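# Re-stick a crooked asset tag inside the lid's frame

## Task

Remove the peelable asset tag that sits askew and overhangs the edge of the network switch, then reattach it within the outline printed on the switch's lid so that it is square to the outline, oriented to read in the same direction as the outline's caption text, and flattened down across its whole surface; the switch must end up still upright on the bench, and a long fall of the switch counts as failure.

## Robot and tools

Robot: two seven-joint xArm7 arms, left_arm and right_arm, each ending in a parallel two-finger gripper with a wrist camera. Measured base positions in the scene frame: left_arm at (-0.026, +0.397, 0) m, right_arm at (-0.030, -0.371, 0) m, each yawed by well under a degree. A two-camera stand is fixed to the floor behind them. Loose objects may occasionally get a small external nudge.

Scene frame: origin at table-top height, halfway between the two nominal bases; +x points out across the table, +y toward the left_arm side, +z up. Arm names do not match image left/right. Reported poses may be off by a few centimetres, more at long reach.

Gripper geometry: fingers extend along the gripper's +z axis and close along its y axis. end_effector_position is the pinch point between the pads when shut, roughly 2 cm short of the fingertips. Closing pushes the tips about 10 mm further along +z, mostly while the pads are more than 40 mm apart.

execute_actions(actions, cameras): actions is a list of actions; each action is a list of 1 to 15 rows, each row lasting 1/30 s; if fewer than 15 rows are given, the last row repeats to fill 15. Every row is one flat list of 14 numbers in [-1, 1] covering both arms: left_arm dx, dy, dz, rx, ry, rz, opening, then right_arm in the same order. The first six per arm are an offset, not a pose: measured along scene axes from that arm's Hand target as it was when the action began (every row counts from that same start, not from the row before), with 1.0 equal to 0.6 m for dx/dy/dz or 180 degrees for the rotation vector rx/ry/rz, which turns the gripper about its Hand target position. Repeating an offset in a later action moves further. Six zeros re-request the current Hand target. The opening is absolute: +1 fully open (0.084 m), -1 shut. Always resend the opening you want; a 0 is a real half-open command. cameras: list of names, ["all"], [] or null (null shows all only when actions is empty). An empty actions list returns state plus images.

move(target, speed, blend, opening_speed, blocking, cameras): target is one 14-number row as above, or a list of up to 15 such rows; every row is an offset from the Hand targets at the move's start, scene axes, same scaling, opening absolute. speed: m/s, 0.002 to 1, default 0.25 (rotation capped at twice that in rad/s); one value or one per row. blend: metres of corner rounding per row, 0 means stop at each row. opening_speed: rate of the opening command per second on the -1..+1 scale, at least 0.2. blocking=false returns after about 0.5 s while motion continues. Paths are straight, no collision avoidance, last 0.5 to 10 s. The result ends with a move: line giving the ending (done = within 3 mm and 2 degrees, off_target, moving, held, fault) and limits (paced = pose clipped, held = steps withheld).

wait(seconds 0 to 10, cameras) lets time pass with commands held. stop(cameras) brakes a running move. zoom_image(camera, region) enlarges [x0, y0, x1, y1] pixels (origin top-left, at most 504 by 504) of the newest image from cam_head_left, cam_head_right, cam_high, cam_left_wrist or cam_right_wrist; all are 672x504. clear_fault(arm) releases a reported torque fault on left_arm or right_arm. read_manual(section="licences") only returns licence text. finished_scene(scene) takes the number of the scene in progress and ends it irreversibly; the goal must hold without the robot afterwards.

Control details: each control step the command is clipped to within 70 mm and 16 degrees of the measured gripper pose; Hand target in the result is the last command after clipping, and the next offsets count from it. A gripper may rest short of its Hand target; a new command (even all zeros) asks again, or send the remaining gap. A blocked arm keeps pushing until commanded back past its gripper. Big wrist rotations can swing the elbow. A clearance check withholds commands bringing the arms too close, but fingers may still meet.

Result lines: end_effector_position (m), end_effector_quat_wxyz, velocities (m/s, rad/s), Hand target, Tool commands, grip_measured (opening on the -1..+1 scale; last Joint positions entry is the opening in metres), joint torques (whole drive output, offset and noisy, positive toward larger joint angle), Joint velocities ("within noise" hides velocities), step readings of position, and Wrist depth: per wrist camera a 7x7 grid, rows top to bottom separated by " / ", median distance in mm (172 to 3000), "-" for no valid reading; transparent things are invisible.

Gripping: to hold, command an opening well below grip_measured; squeeze is up to about 24 N per pad. At -1 very thin items (under about 0.5 mm) may be gripped weakly.

Avoid: dropping or releasing a moving part, fast impacts, hard pushes into the bench or the switch, knocking the switch over or off the table, and any contact or pinching between the two arms (a moderate one can end the scene). Contact torque reaching a joint's limit (N m: waist 43.2, shoulder 43.4, upper arm roll 27.6, elbow 27.6, forearm roll 27.6, wrist pitch 14.9, wrist roll 15.5), a motor saturated for 1 s, or prolonged overload causes a TORQUE FAULT stop until clear_fault. Holding loads, stretching out or pushing against unreachable poses heats motors: MOTOR HOT appears at 65 °C, and at 80 °C the arm is braked for 30 to 60 s or more.

Each tool is called after ">>>" by a JSON object that holds its "op" and its "data", one argument or row to a line.

## Session

>>> {"op": "execute_actions", "data": {
  "actions": []
}}

Scene clock: 0.00 s.
left_arm: end_effector_position=(+0.2327, +0.4582, +0.1224) grip_measured=+1.00 end_effector_quat_wxyz=(-0.365, -0.315, +0.770, -0.419) | right_arm: end_effector_position=(+0.1714, -0.4449, +0.2120) grip_measured=+1.00 end_effector_quat_wxyz=(-0.060, +0.587, +0.803, +0.079)
Joint positions: left_arm=[-1.309 -0.744 1.985 0.892 -0.082 1.521 2.826 0.084] | right_arm=[0.078 -0.993 -0.5 0.402 -0.224 1.383 -2.024 0.084]
Joint velocities: within noise
Joint torques (N m): no reading
Wrist depth (mm): cam_left_wrist=[868 - 867 - - - - / 884 - 899 - - 872 654 / 2528 2448 1039 921 741 616 516 / - 1050 826 679 571 494 434 / 956 761 627 538 468 418 377 / 595 565 491 431 387 357 326 / 511 458 408 374 342 312 288] | cam_right_wrist=[249 372 375 378 383 387 393 / 214 365 369 372 376 379 383 / 237 346 362 364 368 371 376 / 289 342 354 356 360 363 367 / 336 341 347 349 351 356 359 / 334 336 339 341 345 349 353 / 326 329 333 336 339 342 344]
Hand target: left_arm +0.2327, +0.4582, +0.1224; -0.365, -0.315, +0.770, -0.419 | right_arm +0.1714, -0.4449, +0.2120; -0.060, +0.587, +0.803, +0.079
Tool commands: left_gripper/opening=+1.0 right_gripper/opening=+1.0

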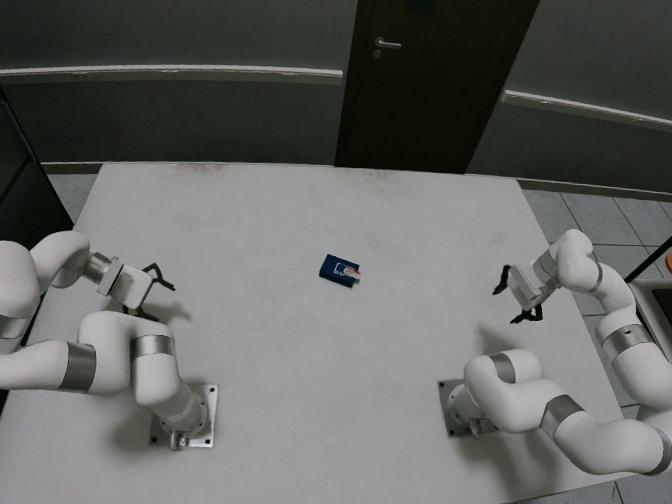

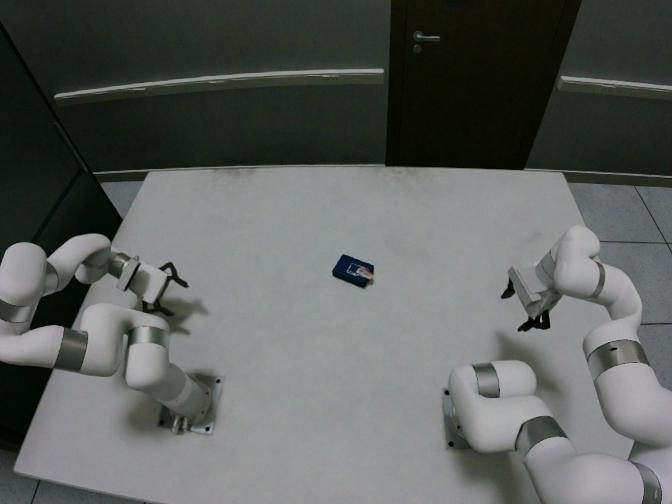

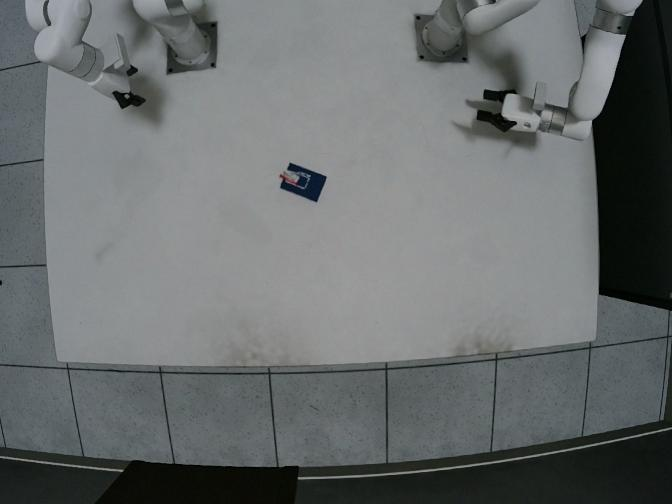

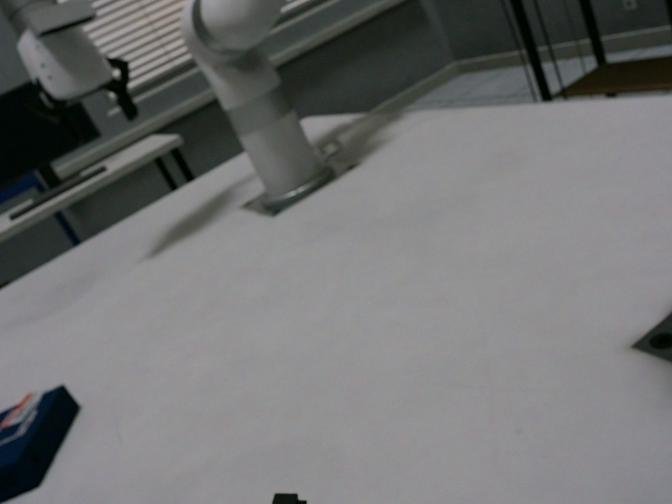

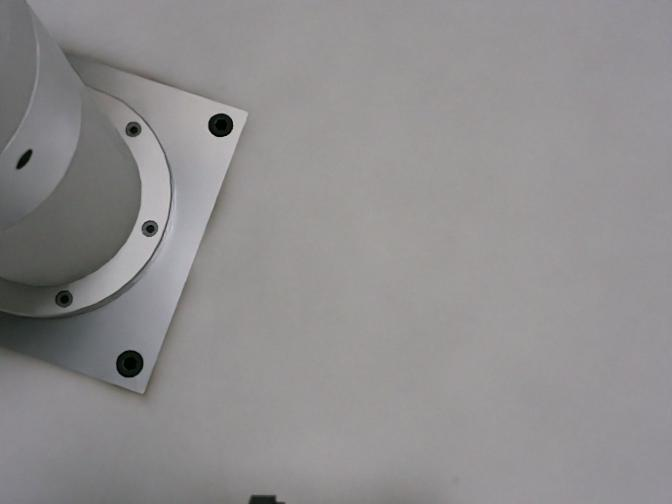

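>>> {"op": "zoom_image", "data": {
  "camera": "cam_head_left",
  "region": [300, 240, 380, 300]
}}

>>> {"op": "zoom_image", "data": {
  "camera": "cam_high",
  "region": [264, 150, 344, 210]
}}

>>> {"op": "zoom_image", "data": {
  "camera": "cam_head_right",
  "region": [314, 240, 394, 300]
}}

Scaled by 6.300 from the camera's 672x504 image, which has a finer 960x720 frame.

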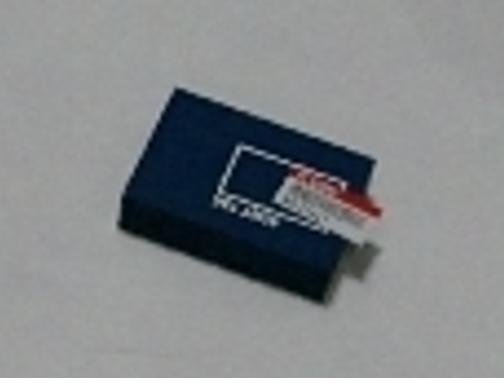

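Scaled by 6.300 from the camera's 672x504 image, which has a finer 960x720 frame.

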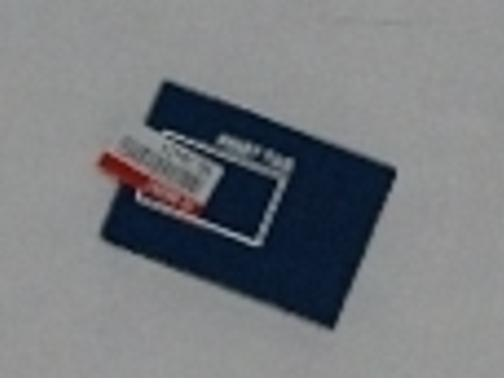

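Scaled by 6.300 from the camera's 672x504 image, which has a finer 960x720 frame.

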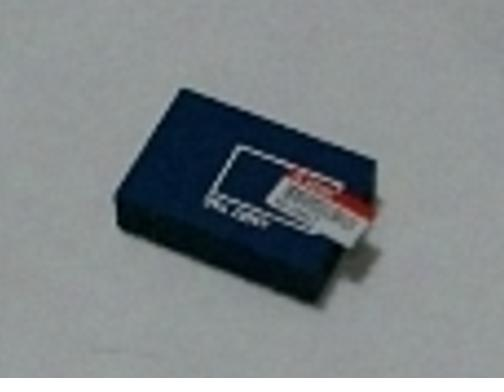

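>>> {"op": "move", "data": {
  "target": [0,0,0,0,0,0,1,0.465,0.575,-0.05,0,0,0,0],
  "cameras": ["cam_right_wrist","cam_head_right"]
}}

Scene clock: 5.53 s.
left_arm: end_effector_position=(+0.2327, +0.4582, +0.1224) grip_measured=+1.00 end_effector_quat_wxyz=(-0.365, -0.315, +0.770, -0.419) | right_arm: end_effector_position=(+0.4503, -0.0998, +0.1820) grip_measured=-0.01 end_effector_quat_wxyz=(-0.060, +0.587, +0.803, +0.079)
Joint positions: left_arm=[-1.309 -0.744 1.985 0.892 -0.082 1.521 2.826 0.084] | right_arm=[0.623 0.252 -0.2 1.267 0.282 0.956 -1.594 0.044]
Joint torques (N m): left_arm=[0.16 22.25 -10.7 5.85 -1.71 1.08 -0.02] | right_arm=[-4.55 -13.63 0.45 21.24 3.42 -0.42 1.5]
Wrist depth (mm): cam_left_wrist=[- - 858 - - - - / 2538 - 900 - - 870 648 / 2566 2422 1040 924 741 617 515 / - 1042 830 673 571 492 435 / 961 758 629 537 468 419 375 / 595 565 490 431 386 358 326 / 511 460 408 374 342 312 288] | cam_right_wrist=[336 339 342 344 348 352 357 / 329 332 335 337 341 344 348 / 323 325 328 330 333 337 340 / 316 319 321 292 296 331 333 / 309 313 287 287 290 322 326 / 303 306 307 281 313 317 320 / 298 300 304 305 309 311 314]
Hand target: left_arm +0.2327, +0.4582, +0.1224; -0.365, -0.315, +0.770, -0.419 | right_arm +0.4504, -0.0999, +0.1820; -0.060, +0.587, +0.803, +0.079
Off the commanded pose: left_arm 0.000 m, 0 deg | right_arm 0.000 m, 0 deg.
move: done
Images, in order (width x height): cam_head_right 672x504, cam_right_wrist 672x504.

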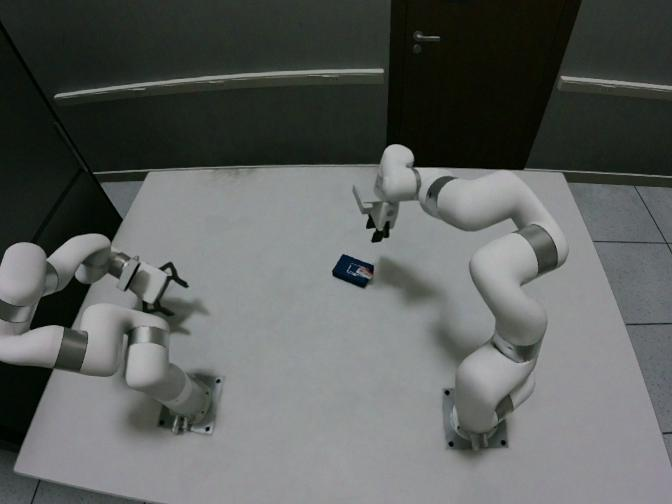

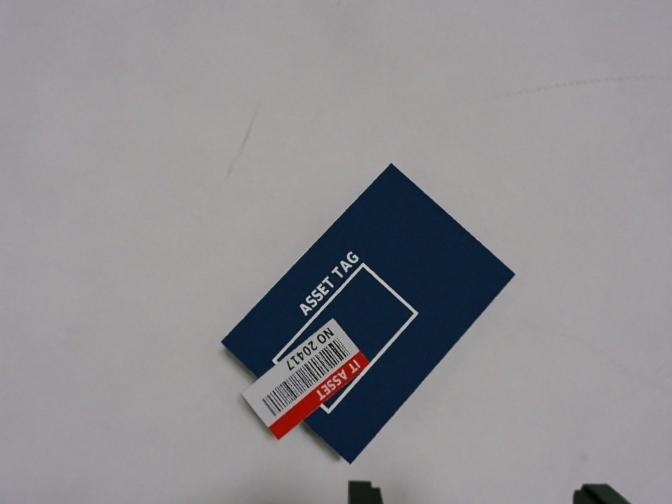

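>>> {"op": "move", "data": {
  "target": [0,0,0,0,0,0,1,0.0345,0.016,0.013,-0.063,0,0,-1],
  "cameras": ["cam_right_wrist"]
}}

>>> {"op": "zoom_image", "data": {
  "camera": "cam_right_wrist",
  "region": [200, 130, 536, 382]
}}

Scene clock: 12.30 s.
left_arm: end_effector_position=(+0.2327, +0.4582, +0.1224) grip_measured=+1.00 end_effector_quat_wxyz=(-0.365, -0.315, +0.770, -0.419) | right_arm: end_effector_position=(+0.4710, -0.0903, +0.1898) grip_measured=-1.00 end_effector_quat_wxyz=(-0.001, +0.590, +0.807, -0.001)
Joint positions: left_arm=[-1.309 -0.744 1.985 0.892 -0.082 1.521 2.826 0.084] | right_arm=[0.685 0.386 -0.222 1.502 0.093 1.129 -1.43 0]
Joint torques (N m): left_arm=[-0.28 22.18 -10.76 5.87 -1.83 1.08 -0.14] | right_arm=[4.94 -15.99 -4.13 21.43 -3.05 -0.3 1.54]
Wrist depth (mm): cam_left_wrist=[- - 864 - - - - / 2575 - 904 - - 868 655 / 2538 2439 1034 924 747 617 517 / - 1048 828 678 569 493 434 / 961 756 629 537 466 418 376 / 597 564 489 432 386 359 327 / 510 458 407 373 341 313 288] | cam_right_wrist=[318 317 317 317 318 317 317 / 318 317 317 317 317 317 317 / 318 318 317 286 287 316 318 / 318 318 287 287 287 318 317 / 318 317 287 287 318 317 317 / 317 318 319 318 318 318 317 / 318 318 318 318 317 318 318]
Hand target: left_arm +0.2327, +0.4582, +0.1224; -0.365, -0.315, +0.770, -0.419 | right_arm +0.4711, -0.0903, +0.1898; -0.001, +0.590, +0.807, -0.001
Off the commanded pose: left_arm 0.000 m, 0 deg | right_arm 0.000 m, 0 deg.
move: done
Images, in order (width x height): cam_right_wrist 672x504.

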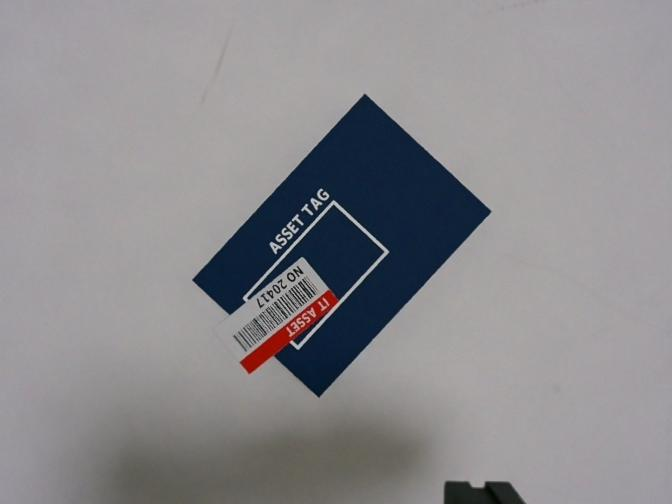

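Scaled by 1.500 from the camera's 672x504 image, which has a finer 960x720 frame.

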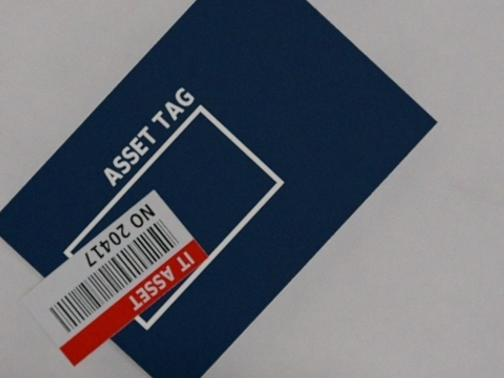

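>>> {"op": "move", "data": {
  "target": [0,0,0,0,0,0,1,-0.285,-0.2237,-0.12,0.2222,-0.293,0.1919,-0.43],
  "cameras": ["cam_right_wrist","cam_head_right"]
}}

Scene clock: 21.77 s.
left_arm: end_effector_position=(+0.2327, +0.4582, +0.1224) grip_measured=+1.00 end_effector_quat_wxyz=(-0.365, -0.315, +0.770, -0.419) | right_arm: end_effector_position=(+0.3001, -0.2245, +0.1178) grip_measured=-0.45 end_effector_quat_wxyz=(+0.153, +0.243, +0.808, +0.514)
Joint positions: left_arm=[-1.309 -0.744 1.985 0.892 -0.082 1.521 2.826 0.084] | right_arm=[1.369 -1.448 -1.48 0.137 1.072 -0.409 -4.035 0.024]
Joint torques (N m): left_arm=[-0.16 22.96 -10.4 5.42 -1.9 1.01 -0.17] | right_arm=[4.85 2.55 8.28 0.09 -4.76 -0.59 1.51]
Wrist depth (mm): cam_left_wrist=[- 921 862 - - - - / 2439 1116 896 - - 872 654 / 750 2333 1039 915 742 617 516 / 1125 1045 823 676 571 495 435 / 952 759 627 536 468 420 375 / 595 564 489 431 387 358 326 / 511 458 408 373 342 312 288] | cam_right_wrist=[184 200 259 337 483 862 1224 / 184 210 259 339 488 869 1315 / 184 211 260 340 487 882 2431 / 185 211 261 340 493 889 2634 / 185 212 262 320 396 893 2389 / 186 212 262 323 398 899 2093 / 179 204 249 320 501 1842 1903]
Hand target: left_arm +0.2327, +0.4582, +0.1224; -0.365, -0.315, +0.770, -0.419 | right_arm +0.3001, -0.2245, +0.1178; +0.153, +0.243, +0.808, +0.514
Off the commanded pose: left_arm 0.000 m, 0 deg | right_arm 0.000 m, 0 deg.
move: done; limits=paced
Images, in order (width x height): cam_head_right 672x504, cam_right_wrist 672x504.

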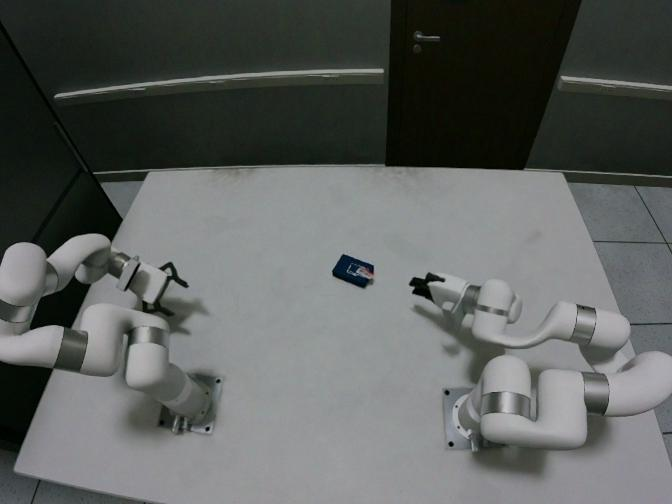

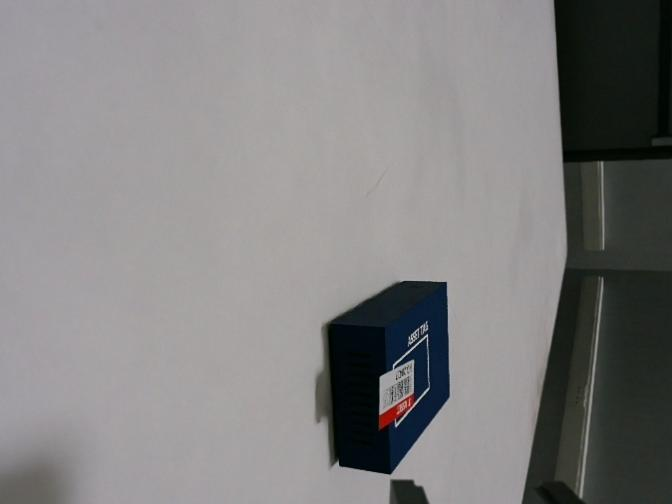

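>>> {"op": "move", "data": {
  "target": [0.3105,-0.6987,0.1127,0.3724,-0.0562,0.100,1,0,0,0,0,0,0,-0.43],
  "cameras": ["cam_left_wrist","cam_head_right"]
}}

Scene clock: 26.37 s.
left_arm: end_effector_position=(+0.4190, +0.0390, +0.1900) grip_measured=+1.00 end_effector_quat_wxyz=(+0.000, -0.537, +0.844, +0.000) | right_arm: end_effector_position=(+0.3001, -0.2245, +0.1178) grip_measured=-0.45 end_effector_quat_wxyz=(+0.153, +0.243, +0.808, +0.514)
Joint positions: left_arm=[-1.34 0.496 0.834 1.494 -0.393 1.174 1.584 0.084] | right_arm=[1.369 -1.448 -1.48 0.137 1.071 -0.409 -4.035 0.024]
Joint torques (N m): left_arm=[7.76 -30.14 3.75 13.3 -2.37 -0.92 -2.76] | right_arm=[4.9 2.57 8.26 -0.09 -4.6 -0.45 1.54]
Wrist depth (mm): cam_left_wrist=[325 325 325 324 324 323 321 / 325 324 323 323 323 321 320 / 324 323 323 291 320 321 320 / 324 324 322 291 320 320 320 / 322 322 322 290 320 320 319 / 322 321 321 319 320 318 318 / 321 321 320 320 318 318 318] | cam_right_wrist=[184 201 259 337 483 857 1233 / 184 210 260 338 488 867 1315 / 184 210 261 338 489 874 2397 / 185 211 261 340 491 884 2614 / 185 211 262 320 396 894 2389 / 185 212 262 323 399 907 2119 / 179 203 249 320 499 1867 1893]
Hand target: left_arm +0.4190, +0.0390, +0.1900; +0.000, -0.537, +0.844, +0.000 | right_arm +0.3001, -0.2245, +0.1178; +0.153, +0.243, +0.808, +0.514
Off the commanded pose: left_arm 0.000 m, 0 deg | right_arm 0.000 m, 0 deg.
move: done
Images, in order (width x height): cam_head_right 672x504, cam_left_wrist 672x504.

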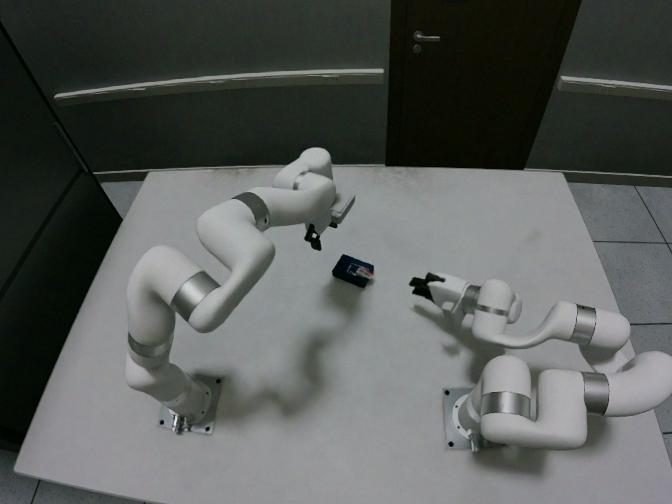

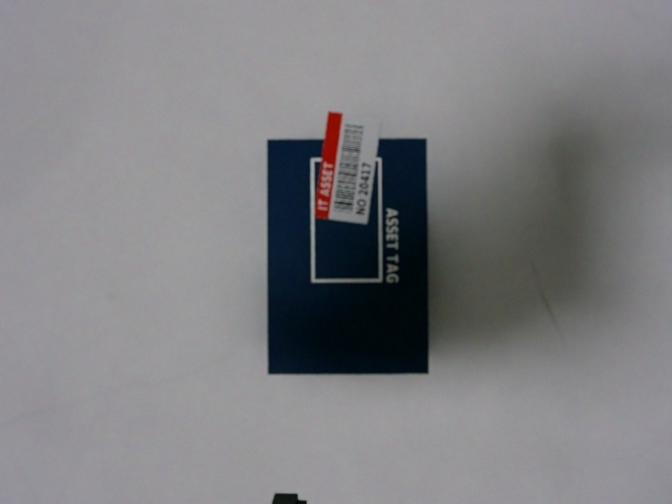

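>>> {"op": "move", "data": {
  "target": [0.0075,-0.1068,-0.2167,0,0,0,1,0,0,0,0,0,0,-0.43],
  "cameras": ["cam_left_wrist","cam_head_right","cam_high","cam_head_left"]
}}

>>> {"op": "zoom_image", "data": {
  "camera": "cam_high",
  "region": [264, 150, 344, 210]
}}

>>> {"op": "zoom_image", "data": {
  "camera": "cam_head_right",
  "region": [304, 210, 404, 285]
}}

>>> {"op": "zoom_image", "data": {
  "camera": "cam_head_left",
  "region": [290, 210, 390, 285]
}}

Scene clock: 30.27 s.
left_arm: end_effector_position=(+0.4235, -0.0251, +0.0600) grip_measured=+1.00 end_effector_quat_wxyz=(+0.000, -0.537, +0.844, +0.000) | right_arm: end_effector_position=(+0.3001, -0.2245, +0.1178) grip_measured=-0.45 end_effector_quat_wxyz=(+0.153, +0.243, +0.808, +0.514)
Joint positions: left_arm=[-1.26 0.806 0.686 1.601 -0.574 1.004 1.585 0.084] | right_arm=[1.369 -1.448 -1.48 0.137 1.071 -0.409 -4.035 0.024]
Joint torques (N m): left_arm=[7.81 -40.35 5.32 12.18 -2.22 -0.3 -2.78] | right_arm=[4.95 2.69 8.37 -0.12 -4.62 -0.45 1.42]
Wrist depth (mm): cam_left_wrist=[194 194 193 193 193 192 192 / 194 193 193 193 192 192 191 / 193 193 193 193 192 191 191 / 193 193 192 192 - 191 191 / 193 192 192 - - - 190 / 192 192 191 - - - 190 / 192 191 191 - - - 189] | cam_right_wrist=[183 200 259 337 484 861 1246 / 184 210 259 338 486 865 1302 / 184 210 260 339 491 879 2389 / 185 211 261 341 445 633 343 / 185 212 261 319 387 638 316 / 186 213 263 323 399 644 319 / 179 204 249 321 450 353 331]
Hand target: left_arm +0.4235, -0.0251, +0.0600; +0.000, -0.537, +0.844, +0.000 | right_arm +0.3001, -0.2245, +0.1178; +0.153, +0.243, +0.808, +0.514
Off the commanded pose: left_arm 0.000 m, 0 deg | right_arm 0.000 m, 0 deg.
move: done
Images, in order (width x height): cam_head_left 672x504, cam_head_right 672x504, cam_high 672x504, cam_left_wrist 672x504.

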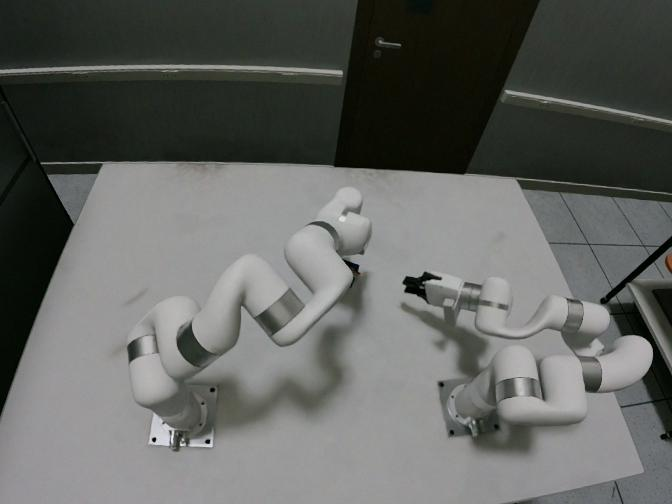

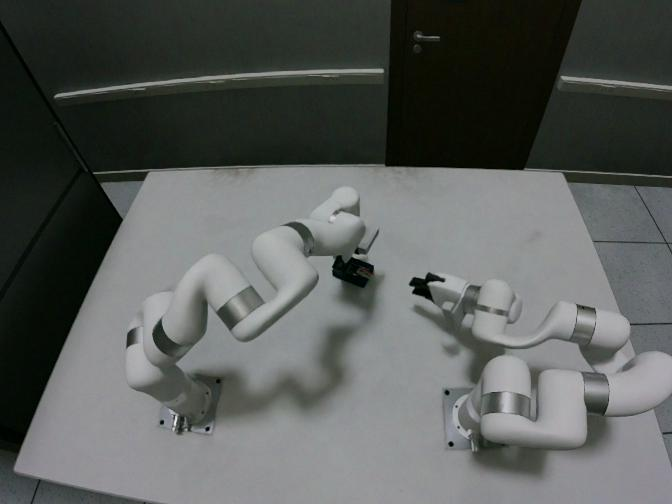

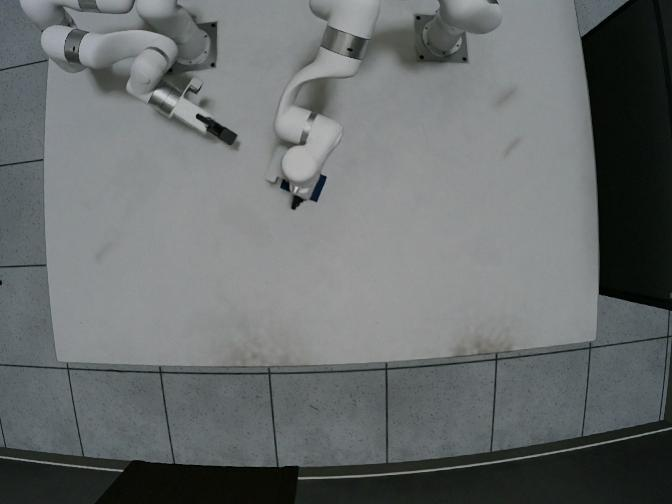

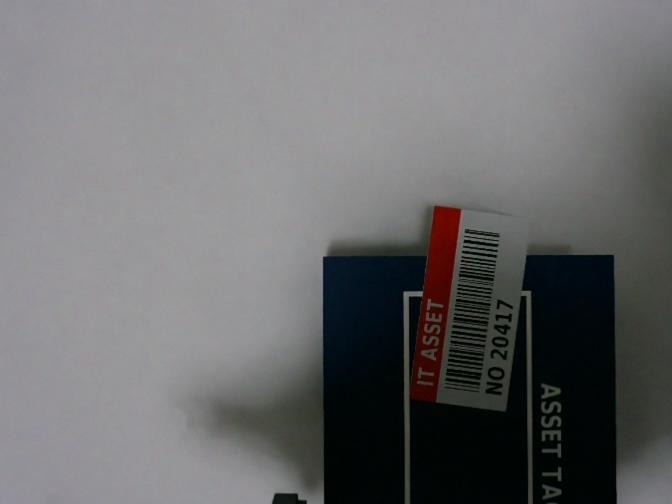

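Scaled by 6.300 from the camera's 672x504 image, which has a finer 960x720 frame.

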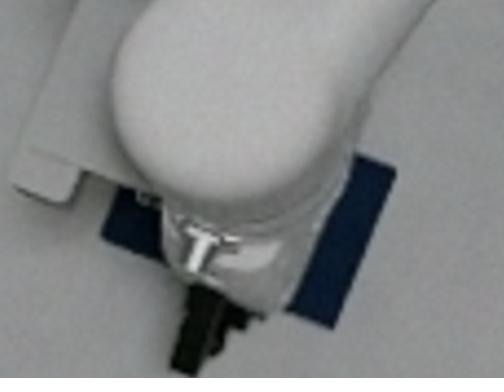

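Scaled by 5.040 from the camera's 672x504 image, which has a finer 960x720 frame.

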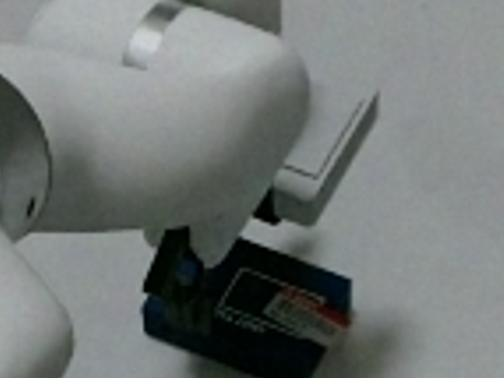

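Scaled by 5.040 from the camera's 672x504 image, which has a finer 960x720 frame.

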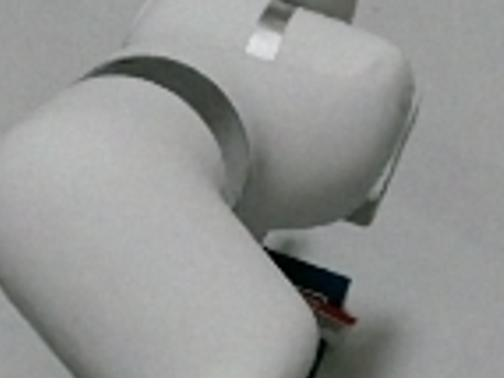

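>>> {"op": "move", "data": {
  "target": [-0.002,0.001,-0.0567,0,0,0,1,0,0,0,0,0,0,-0.43],
  "speed": 0.08,
  "cameras": ["cam_left_wrist"]
}}

>>> {"op": "move", "data": {
  "target": [0,0,0,0,0,0,0.6,0,0,0,0,0,0,-0.43],
  "opening_speed": 0.5,
  "cameras": ["cam_left_wrist"]
}}

Scene clock: 32.33 s.
left_arm: end_effector_position=(+0.4223, -0.0245, +0.0260) grip_measured=+1.00 end_effector_quat_wxyz=(+0.000, -0.537, +0.844, +0.000) | right_arm: end_effector_position=(+0.3001, -0.2245, +0.1178) grip_measured=-0.45 end_effector_quat_wxyz=(+0.153, +0.243, +0.808, +0.514)
Joint positions: left_arm=[-1.247 0.857 0.657 1.587 -0.608 0.943 1.604 0.084] | right_arm=[1.369 -1.448 -1.48 0.137 1.071 -0.409 -4.035 0.024]
Joint torques (N m): left_arm=[7.5 -40.52 5.24 11.83 -2.47 -3.45 2.71] | right_arm=[4.72 2.65 8.49 -0.03 -4.69 -0.53 1.48]
Wrist depth (mm): cam_left_wrist=[- - - - - - - / - - - - - - - / - - - - - - - / - - - - - - - / - - - - - - - / - - - - - - - / - - - - - - -] | cam_right_wrist=[184 201 259 337 485 859 1239 / 184 210 259 339 486 872 1305 / 184 211 260 340 492 876 2474 / 185 211 261 341 405 364 2595 / 185 212 261 319 386 330 314 / 186 212 262 324 391 335 316 / 179 204 248 321 409 361 330]
Hand target: left_arm +0.4223, -0.0245, +0.0260; +0.000, -0.537, +0.844, +0.000 | right_arm +0.3001, -0.2245, +0.1178; +0.153, +0.243, +0.808, +0.514
Off the commanded pose: left_arm 0.000 m, 0 deg | right_arm 0.000 m, 0 deg.
move: done
Images, in order (width x height): cam_left_wrist 672x504.

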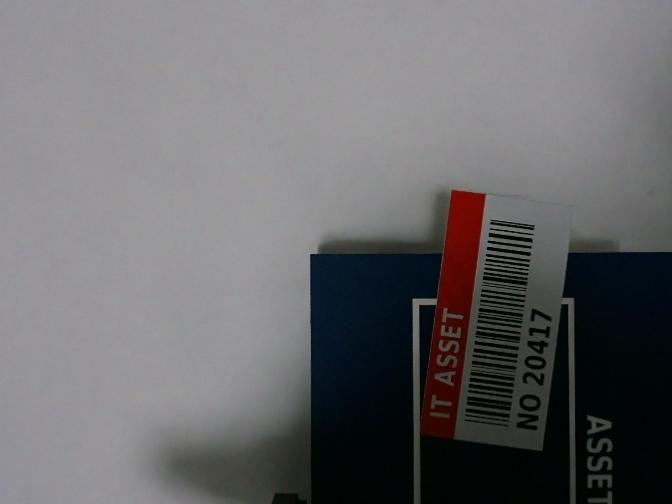

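Scene clock: 33.33 s.
left_arm: end_effector_position=(+0.4224, -0.0245, +0.0260) grip_measured=+0.76 end_effector_quat_wxyz=(+0.000, -0.537, +0.844, +0.000) | right_arm: end_effector_position=(+0.3001, -0.2245, +0.1178) grip_measured=-0.45 end_effector_quat_wxyz=(+0.153, +0.243, +0.808, +0.514)
Joint positions: left_arm=[-1.246 0.857 0.657 1.588 -0.608 0.943 1.604 0.075] | right_arm=[1.369 -1.448 -1.48 0.137 1.071 -0.409 -4.035 0.024]
Joint torques (N m): left_arm=[1.2 -43.24 1.46 3.21 1.23 4.54 2.06] | right_arm=[4.58 2.49 8.36 -0.08 -4.53 -0.56 1.48]
Wrist depth (mm): cam_left_wrist=[- - - - - - - / - - - - - - - / - - - - - - - / - - - - - - - / - - - - - - - / - - - - - - - / - - - - - - -] | cam_right_wrist=[184 200 259 337 485 857 1260 / 184 210 259 338 487 868 1307 / 184 210 260 340 490 888 2422 / 185 211 261 342 404 351 2538 / 185 212 261 320 365 331 314 / 186 212 262 323 382 335 317 / 179 203 249 321 410 359 330]
Hand target: left_arm +0.4223, -0.0245, +0.0260; +0.000, -0.537, +0.844, +0.000 | right_arm +0.3001, -0.2245, +0.1178; +0.153, +0.243, +0.808, +0.514
Off the commanded pose: left_arm 0.000 m, 0 deg | right_arm 0.000 m, 0 deg.
move: done
Images, in order (width x height): cam_left_wrist 672x504.

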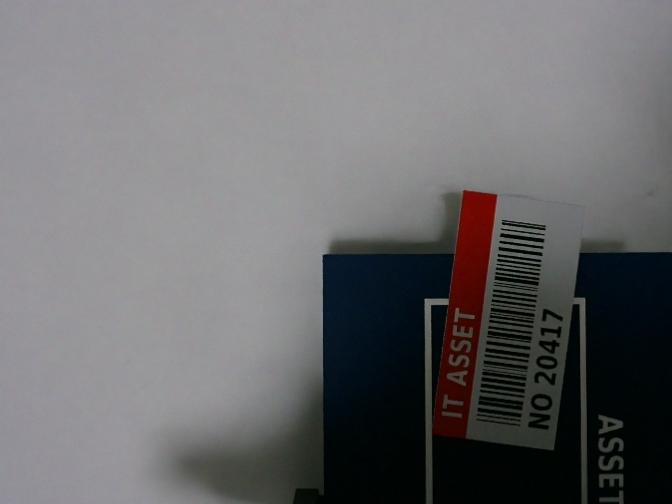

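>>> {"op": "move", "data": {
  "target": [0,0,0,0,0,0,0.6,0.0928,0.1477,-0.1297,0,0,0,-0.43],
  "speed": 0.12,
  "cameras": ["cam_left_wrist","cam_right_wrist","cam_head_right"]
}}

>>> {"op": "zoom_image", "data": {
  "camera": "cam_head_right",
  "region": [320, 230, 420, 305]
}}

Scene clock: 35.90 s.
left_arm: end_effector_position=(+0.4223, -0.0245, +0.0260) grip_measured=+0.76 end_effector_quat_wxyz=(+0.000, -0.537, +0.844, +0.000) | right_arm: end_effector_position=(+0.3557, -0.1359, +0.0400) grip_measured=-0.45 end_effector_quat_wxyz=(+0.153, +0.243, +0.808, +0.514)
Joint positions: left_arm=[-1.246 0.857 0.657 1.588 -0.608 0.943 1.604 0.075] | right_arm=[1.887 -1.888 -1.845 0.404 0.53 -0.801 -3.974 0.024]
Joint torques (N m): left_arm=[-10.16 -45.85 1.81 3.11 1.15 4.53 -0.77] | right_arm=[4.94 3.33 10.67 -4.73 -5.03 -0.62 1.44]
Wrist depth (mm): cam_left_wrist=[- - - - - - - / - - - - - - - / - - - - - - - / - - - - - - - / - - - - - - - / - - - - - - - / - - - - - - -] | cam_right_wrist=[- - - - 217 423 1117 / - - - - 218 427 1186 / - - - - 219 430 1253 / - - - - 220 367 227 / - - - - 213 236 226 / - - - - 197 224 - / - - - - 200 263 -]
Hand target: left_arm +0.4223, -0.0245, +0.0260; +0.000, -0.537, +0.844, +0.000 | right_arm +0.3557, -0.1359, +0.0400; +0.153, +0.243, +0.808, +0.514
Off the commanded pose: left_arm 0.000 m, 0 deg | right_arm 0.000 m, 0 deg.
move: done
Images, in order (width x height): cam_head_right 672x504, cam_left_wrist 672x504, cam_right_wrist 672x504.

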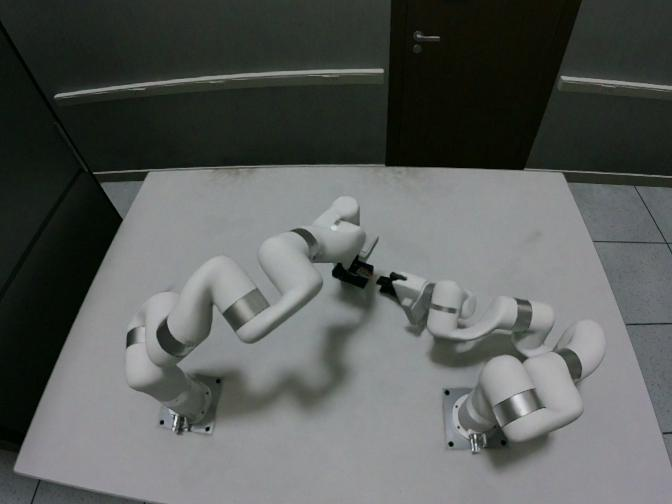

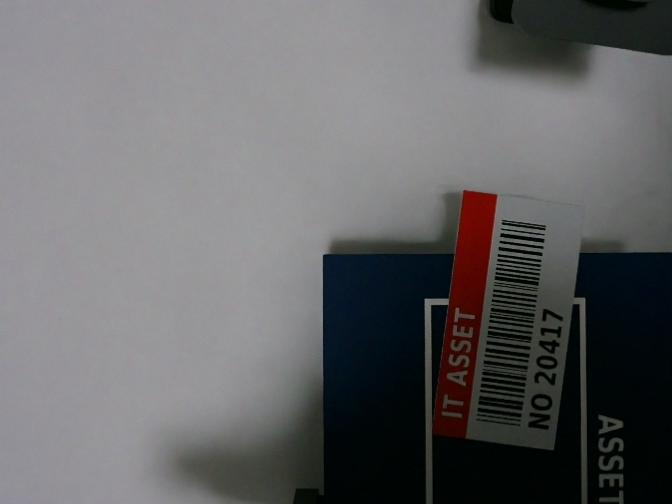

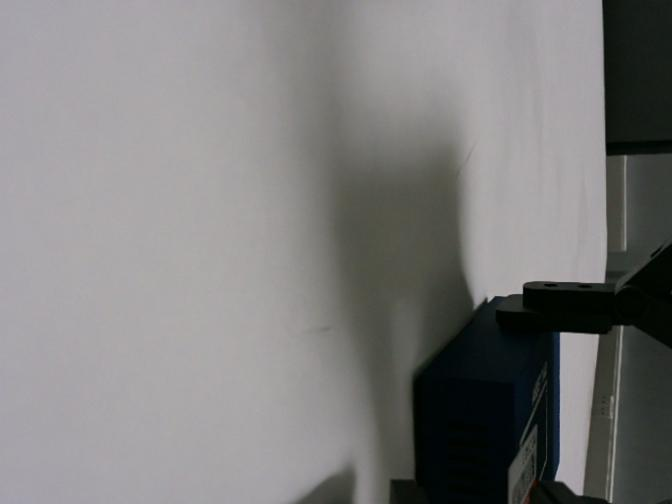

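Scaled by 5.040 from the camera's 672x504 image, which has a finer 960x720 frame.

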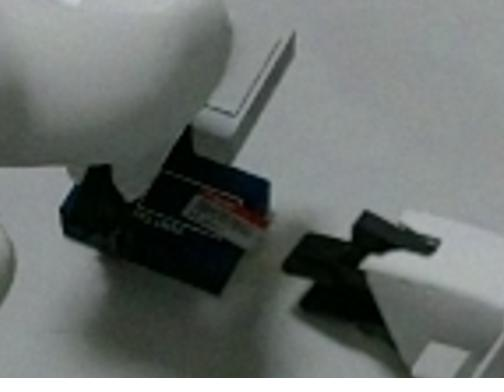

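>>> {"op": "move", "data": {
  "target": [0,0,0,0,0,0,0.6,0.0283,0.0377,0,0,0,0,-0.43],
  "speed": 0.06,
  "cameras": ["cam_left_wrist","cam_right_wrist","cam_head_right"]
}}

>>> {"op": "zoom_image", "data": {
  "camera": "cam_head_right",
  "region": [330, 240, 410, 300]
}}

>>> {"op": "zoom_image", "data": {
  "camera": "cam_right_wrist",
  "region": [392, 294, 672, 504]
}}

Scene clock: 39.20 s.
left_arm: end_effector_position=(+0.4223, -0.0245, +0.0260) grip_measured=+0.76 end_effector_quat_wxyz=(+0.000, -0.537, +0.844, +0.000) | right_arm: end_effector_position=(+0.3727, -0.1133, +0.0400) grip_measured=-0.45 end_effector_quat_wxyz=(+0.153, +0.243, +0.808, +0.514)
Joint positions: left_arm=[-1.246 0.857 0.657 1.588 -0.608 0.943 1.604 0.075] | right_arm=[2.005 -1.918 -1.806 0.484 0.513 -0.833 -3.95 0.024]
Joint torques (N m): left_arm=[-9.56 -44.88 3.92 2.93 -0.64 4.64 -2.24] | right_arm=[5.01 3.88 16.26 -4.47 -5.19 -0.65 1.62]
Wrist depth (mm): cam_left_wrist=[- - - - - - - / - - - - - - - / - - - - - - - / - - - - - - - / - - - - - - - / - - - - - - - / - - - - - - -] | cam_right_wrist=[- - - - 217 423 1116 / - - - - 217 427 1164 / - - - - 219 431 1246 / - - - - 220 366 724 / - - - - 201 212 200 / - - - - 175 223 - / - - - - 174 225 -]
Hand target: left_arm +0.4223, -0.0245, +0.0260; +0.000, -0.537, +0.844, +0.000 | right_arm +0.3727, -0.1132, +0.0400; +0.153, +0.243, +0.808, +0.514
Off the commanded pose: left_arm 0.000 m, 0 deg | right_arm 0.000 m, 0 deg.
move: done
Images, in order (width x height): cam_head_right 672x504, cam_left_wrist 672x504, cam_right_wrist 672x504.

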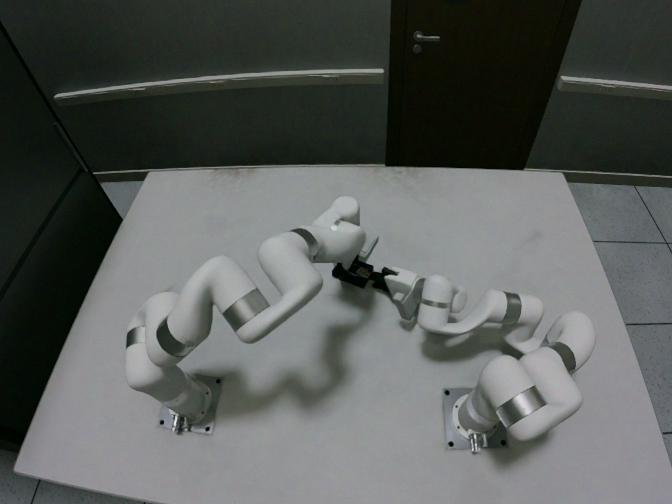

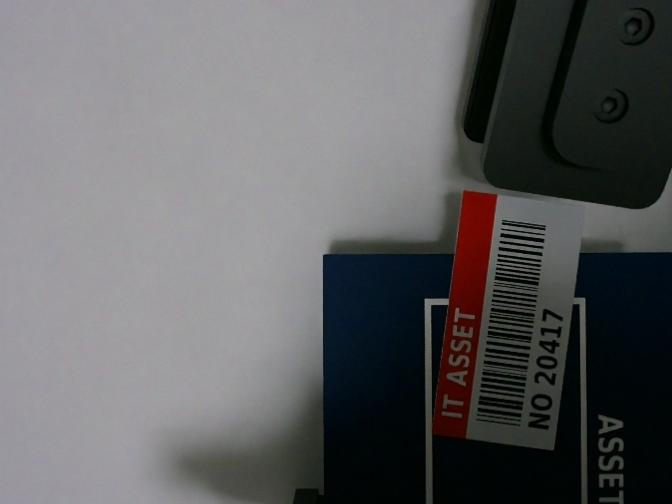

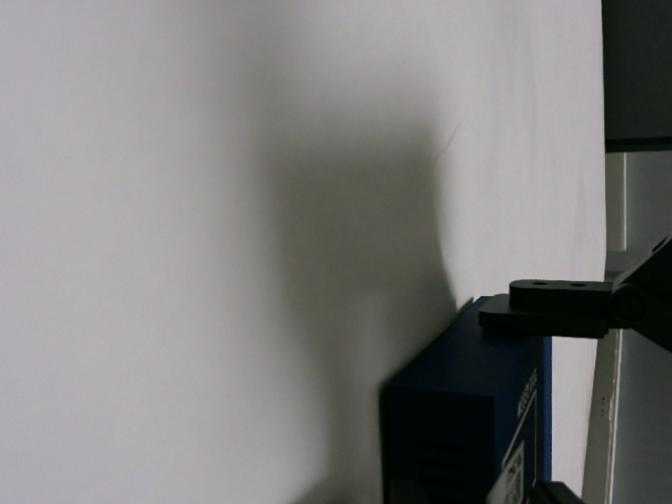

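Scaled by 6.300 from the camera's 672x504 image, which has a finer 960x720 frame.

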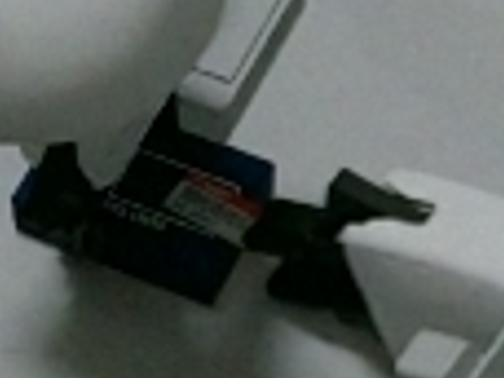

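Scaled by 1.800 from the camera's 672x504 image, which has a finer 960x720 frame.

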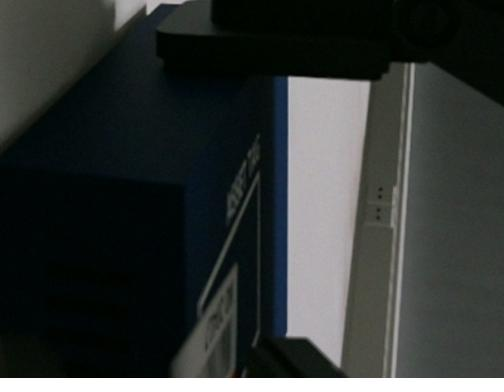

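>>> {"op": "move", "data": {
  "target": [0,0,0,0,0,0,0.6,0.0172,0.0147,0,0,0,0,-0.43],
  "speed": 0.04,
  "cameras": ["cam_left_wrist","cam_right_wrist"]
}}

>>> {"op": "zoom_image", "data": {
  "camera": "cam_right_wrist",
  "region": [392, 294, 672, 504]
}}

Scene clock: 41.40 s.
left_arm: end_effector_position=(+0.4223, -0.0245, +0.0260) grip_measured=+0.76 end_effector_quat_wxyz=(+0.000, -0.537, +0.844, +0.000) | right_arm: end_effector_position=(+0.3830, -0.1045, +0.0400) grip_measured=-0.45 end_effector_quat_wxyz=(+0.153, +0.243, +0.808, +0.514)
Joint positions: left_arm=[-1.246 0.857 0.657 1.588 -0.608 0.943 1.604 0.075] | right_arm=[2.056 -1.921 -1.785 0.527 0.515 -0.834 -3.942 0.024]
Joint torques (N m): left_arm=[-9.09 -44.79 4.81 2.96 0.27 4.45 -2.07] | right_arm=[4.44 4.37 16.82 -4.3 1.38 0.52 1.52]
Wrist depth (mm): cam_left_wrist=[- - - - - - - / - - - - - - - / - - - - - - - / - - - - - - - / - - - - - - - / - - - - - - - / - - - - - - -] | cam_right_wrist=[- - - - 215 420 1117 / - - - - 217 426 1145 / - - - - 218 362 1257 / - - - - 219 312 189 / - - - - 194 199 188 / - - - - - 222 - / - - - - - 224 -]
Hand target: left_arm +0.4223, -0.0245, +0.0260; +0.000, -0.537, +0.844, +0.000 | right_arm +0.3830, -0.1044, +0.0400; +0.153, +0.243, +0.808, +0.514
Off the commanded pose: left_arm 0.000 m, 0 deg | right_arm 0.000 m, 0 deg.
move: done
Images, in order (width x height): cam_left_wrist 672x504, cam_right_wrist 672x504.

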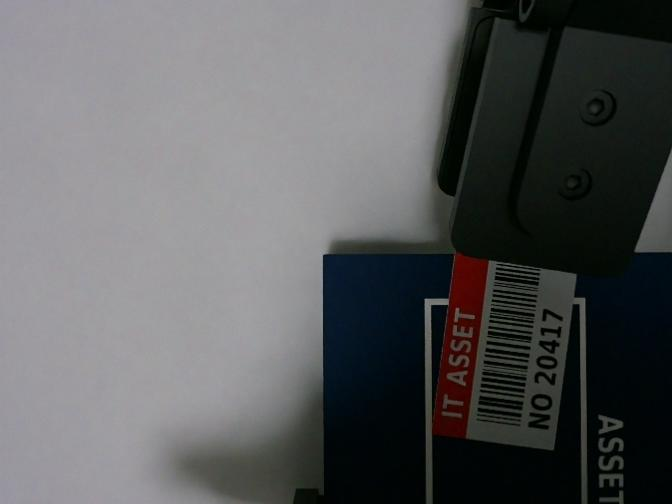

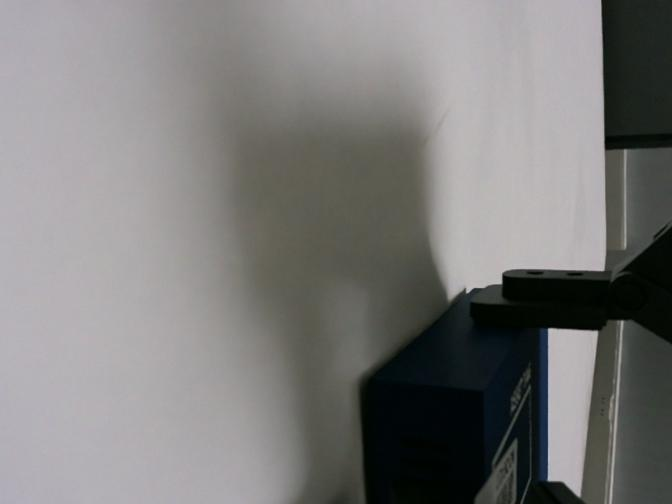

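Scaled by 1.800 from the camera's 672x504 image, which has a finer 960x720 frame.

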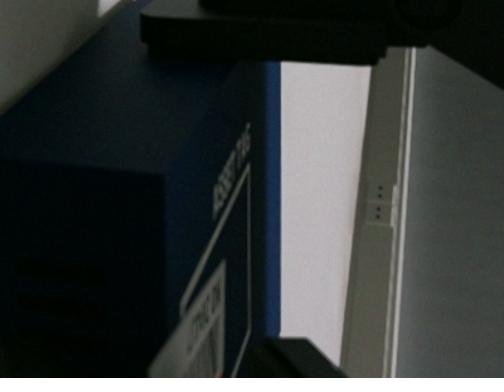

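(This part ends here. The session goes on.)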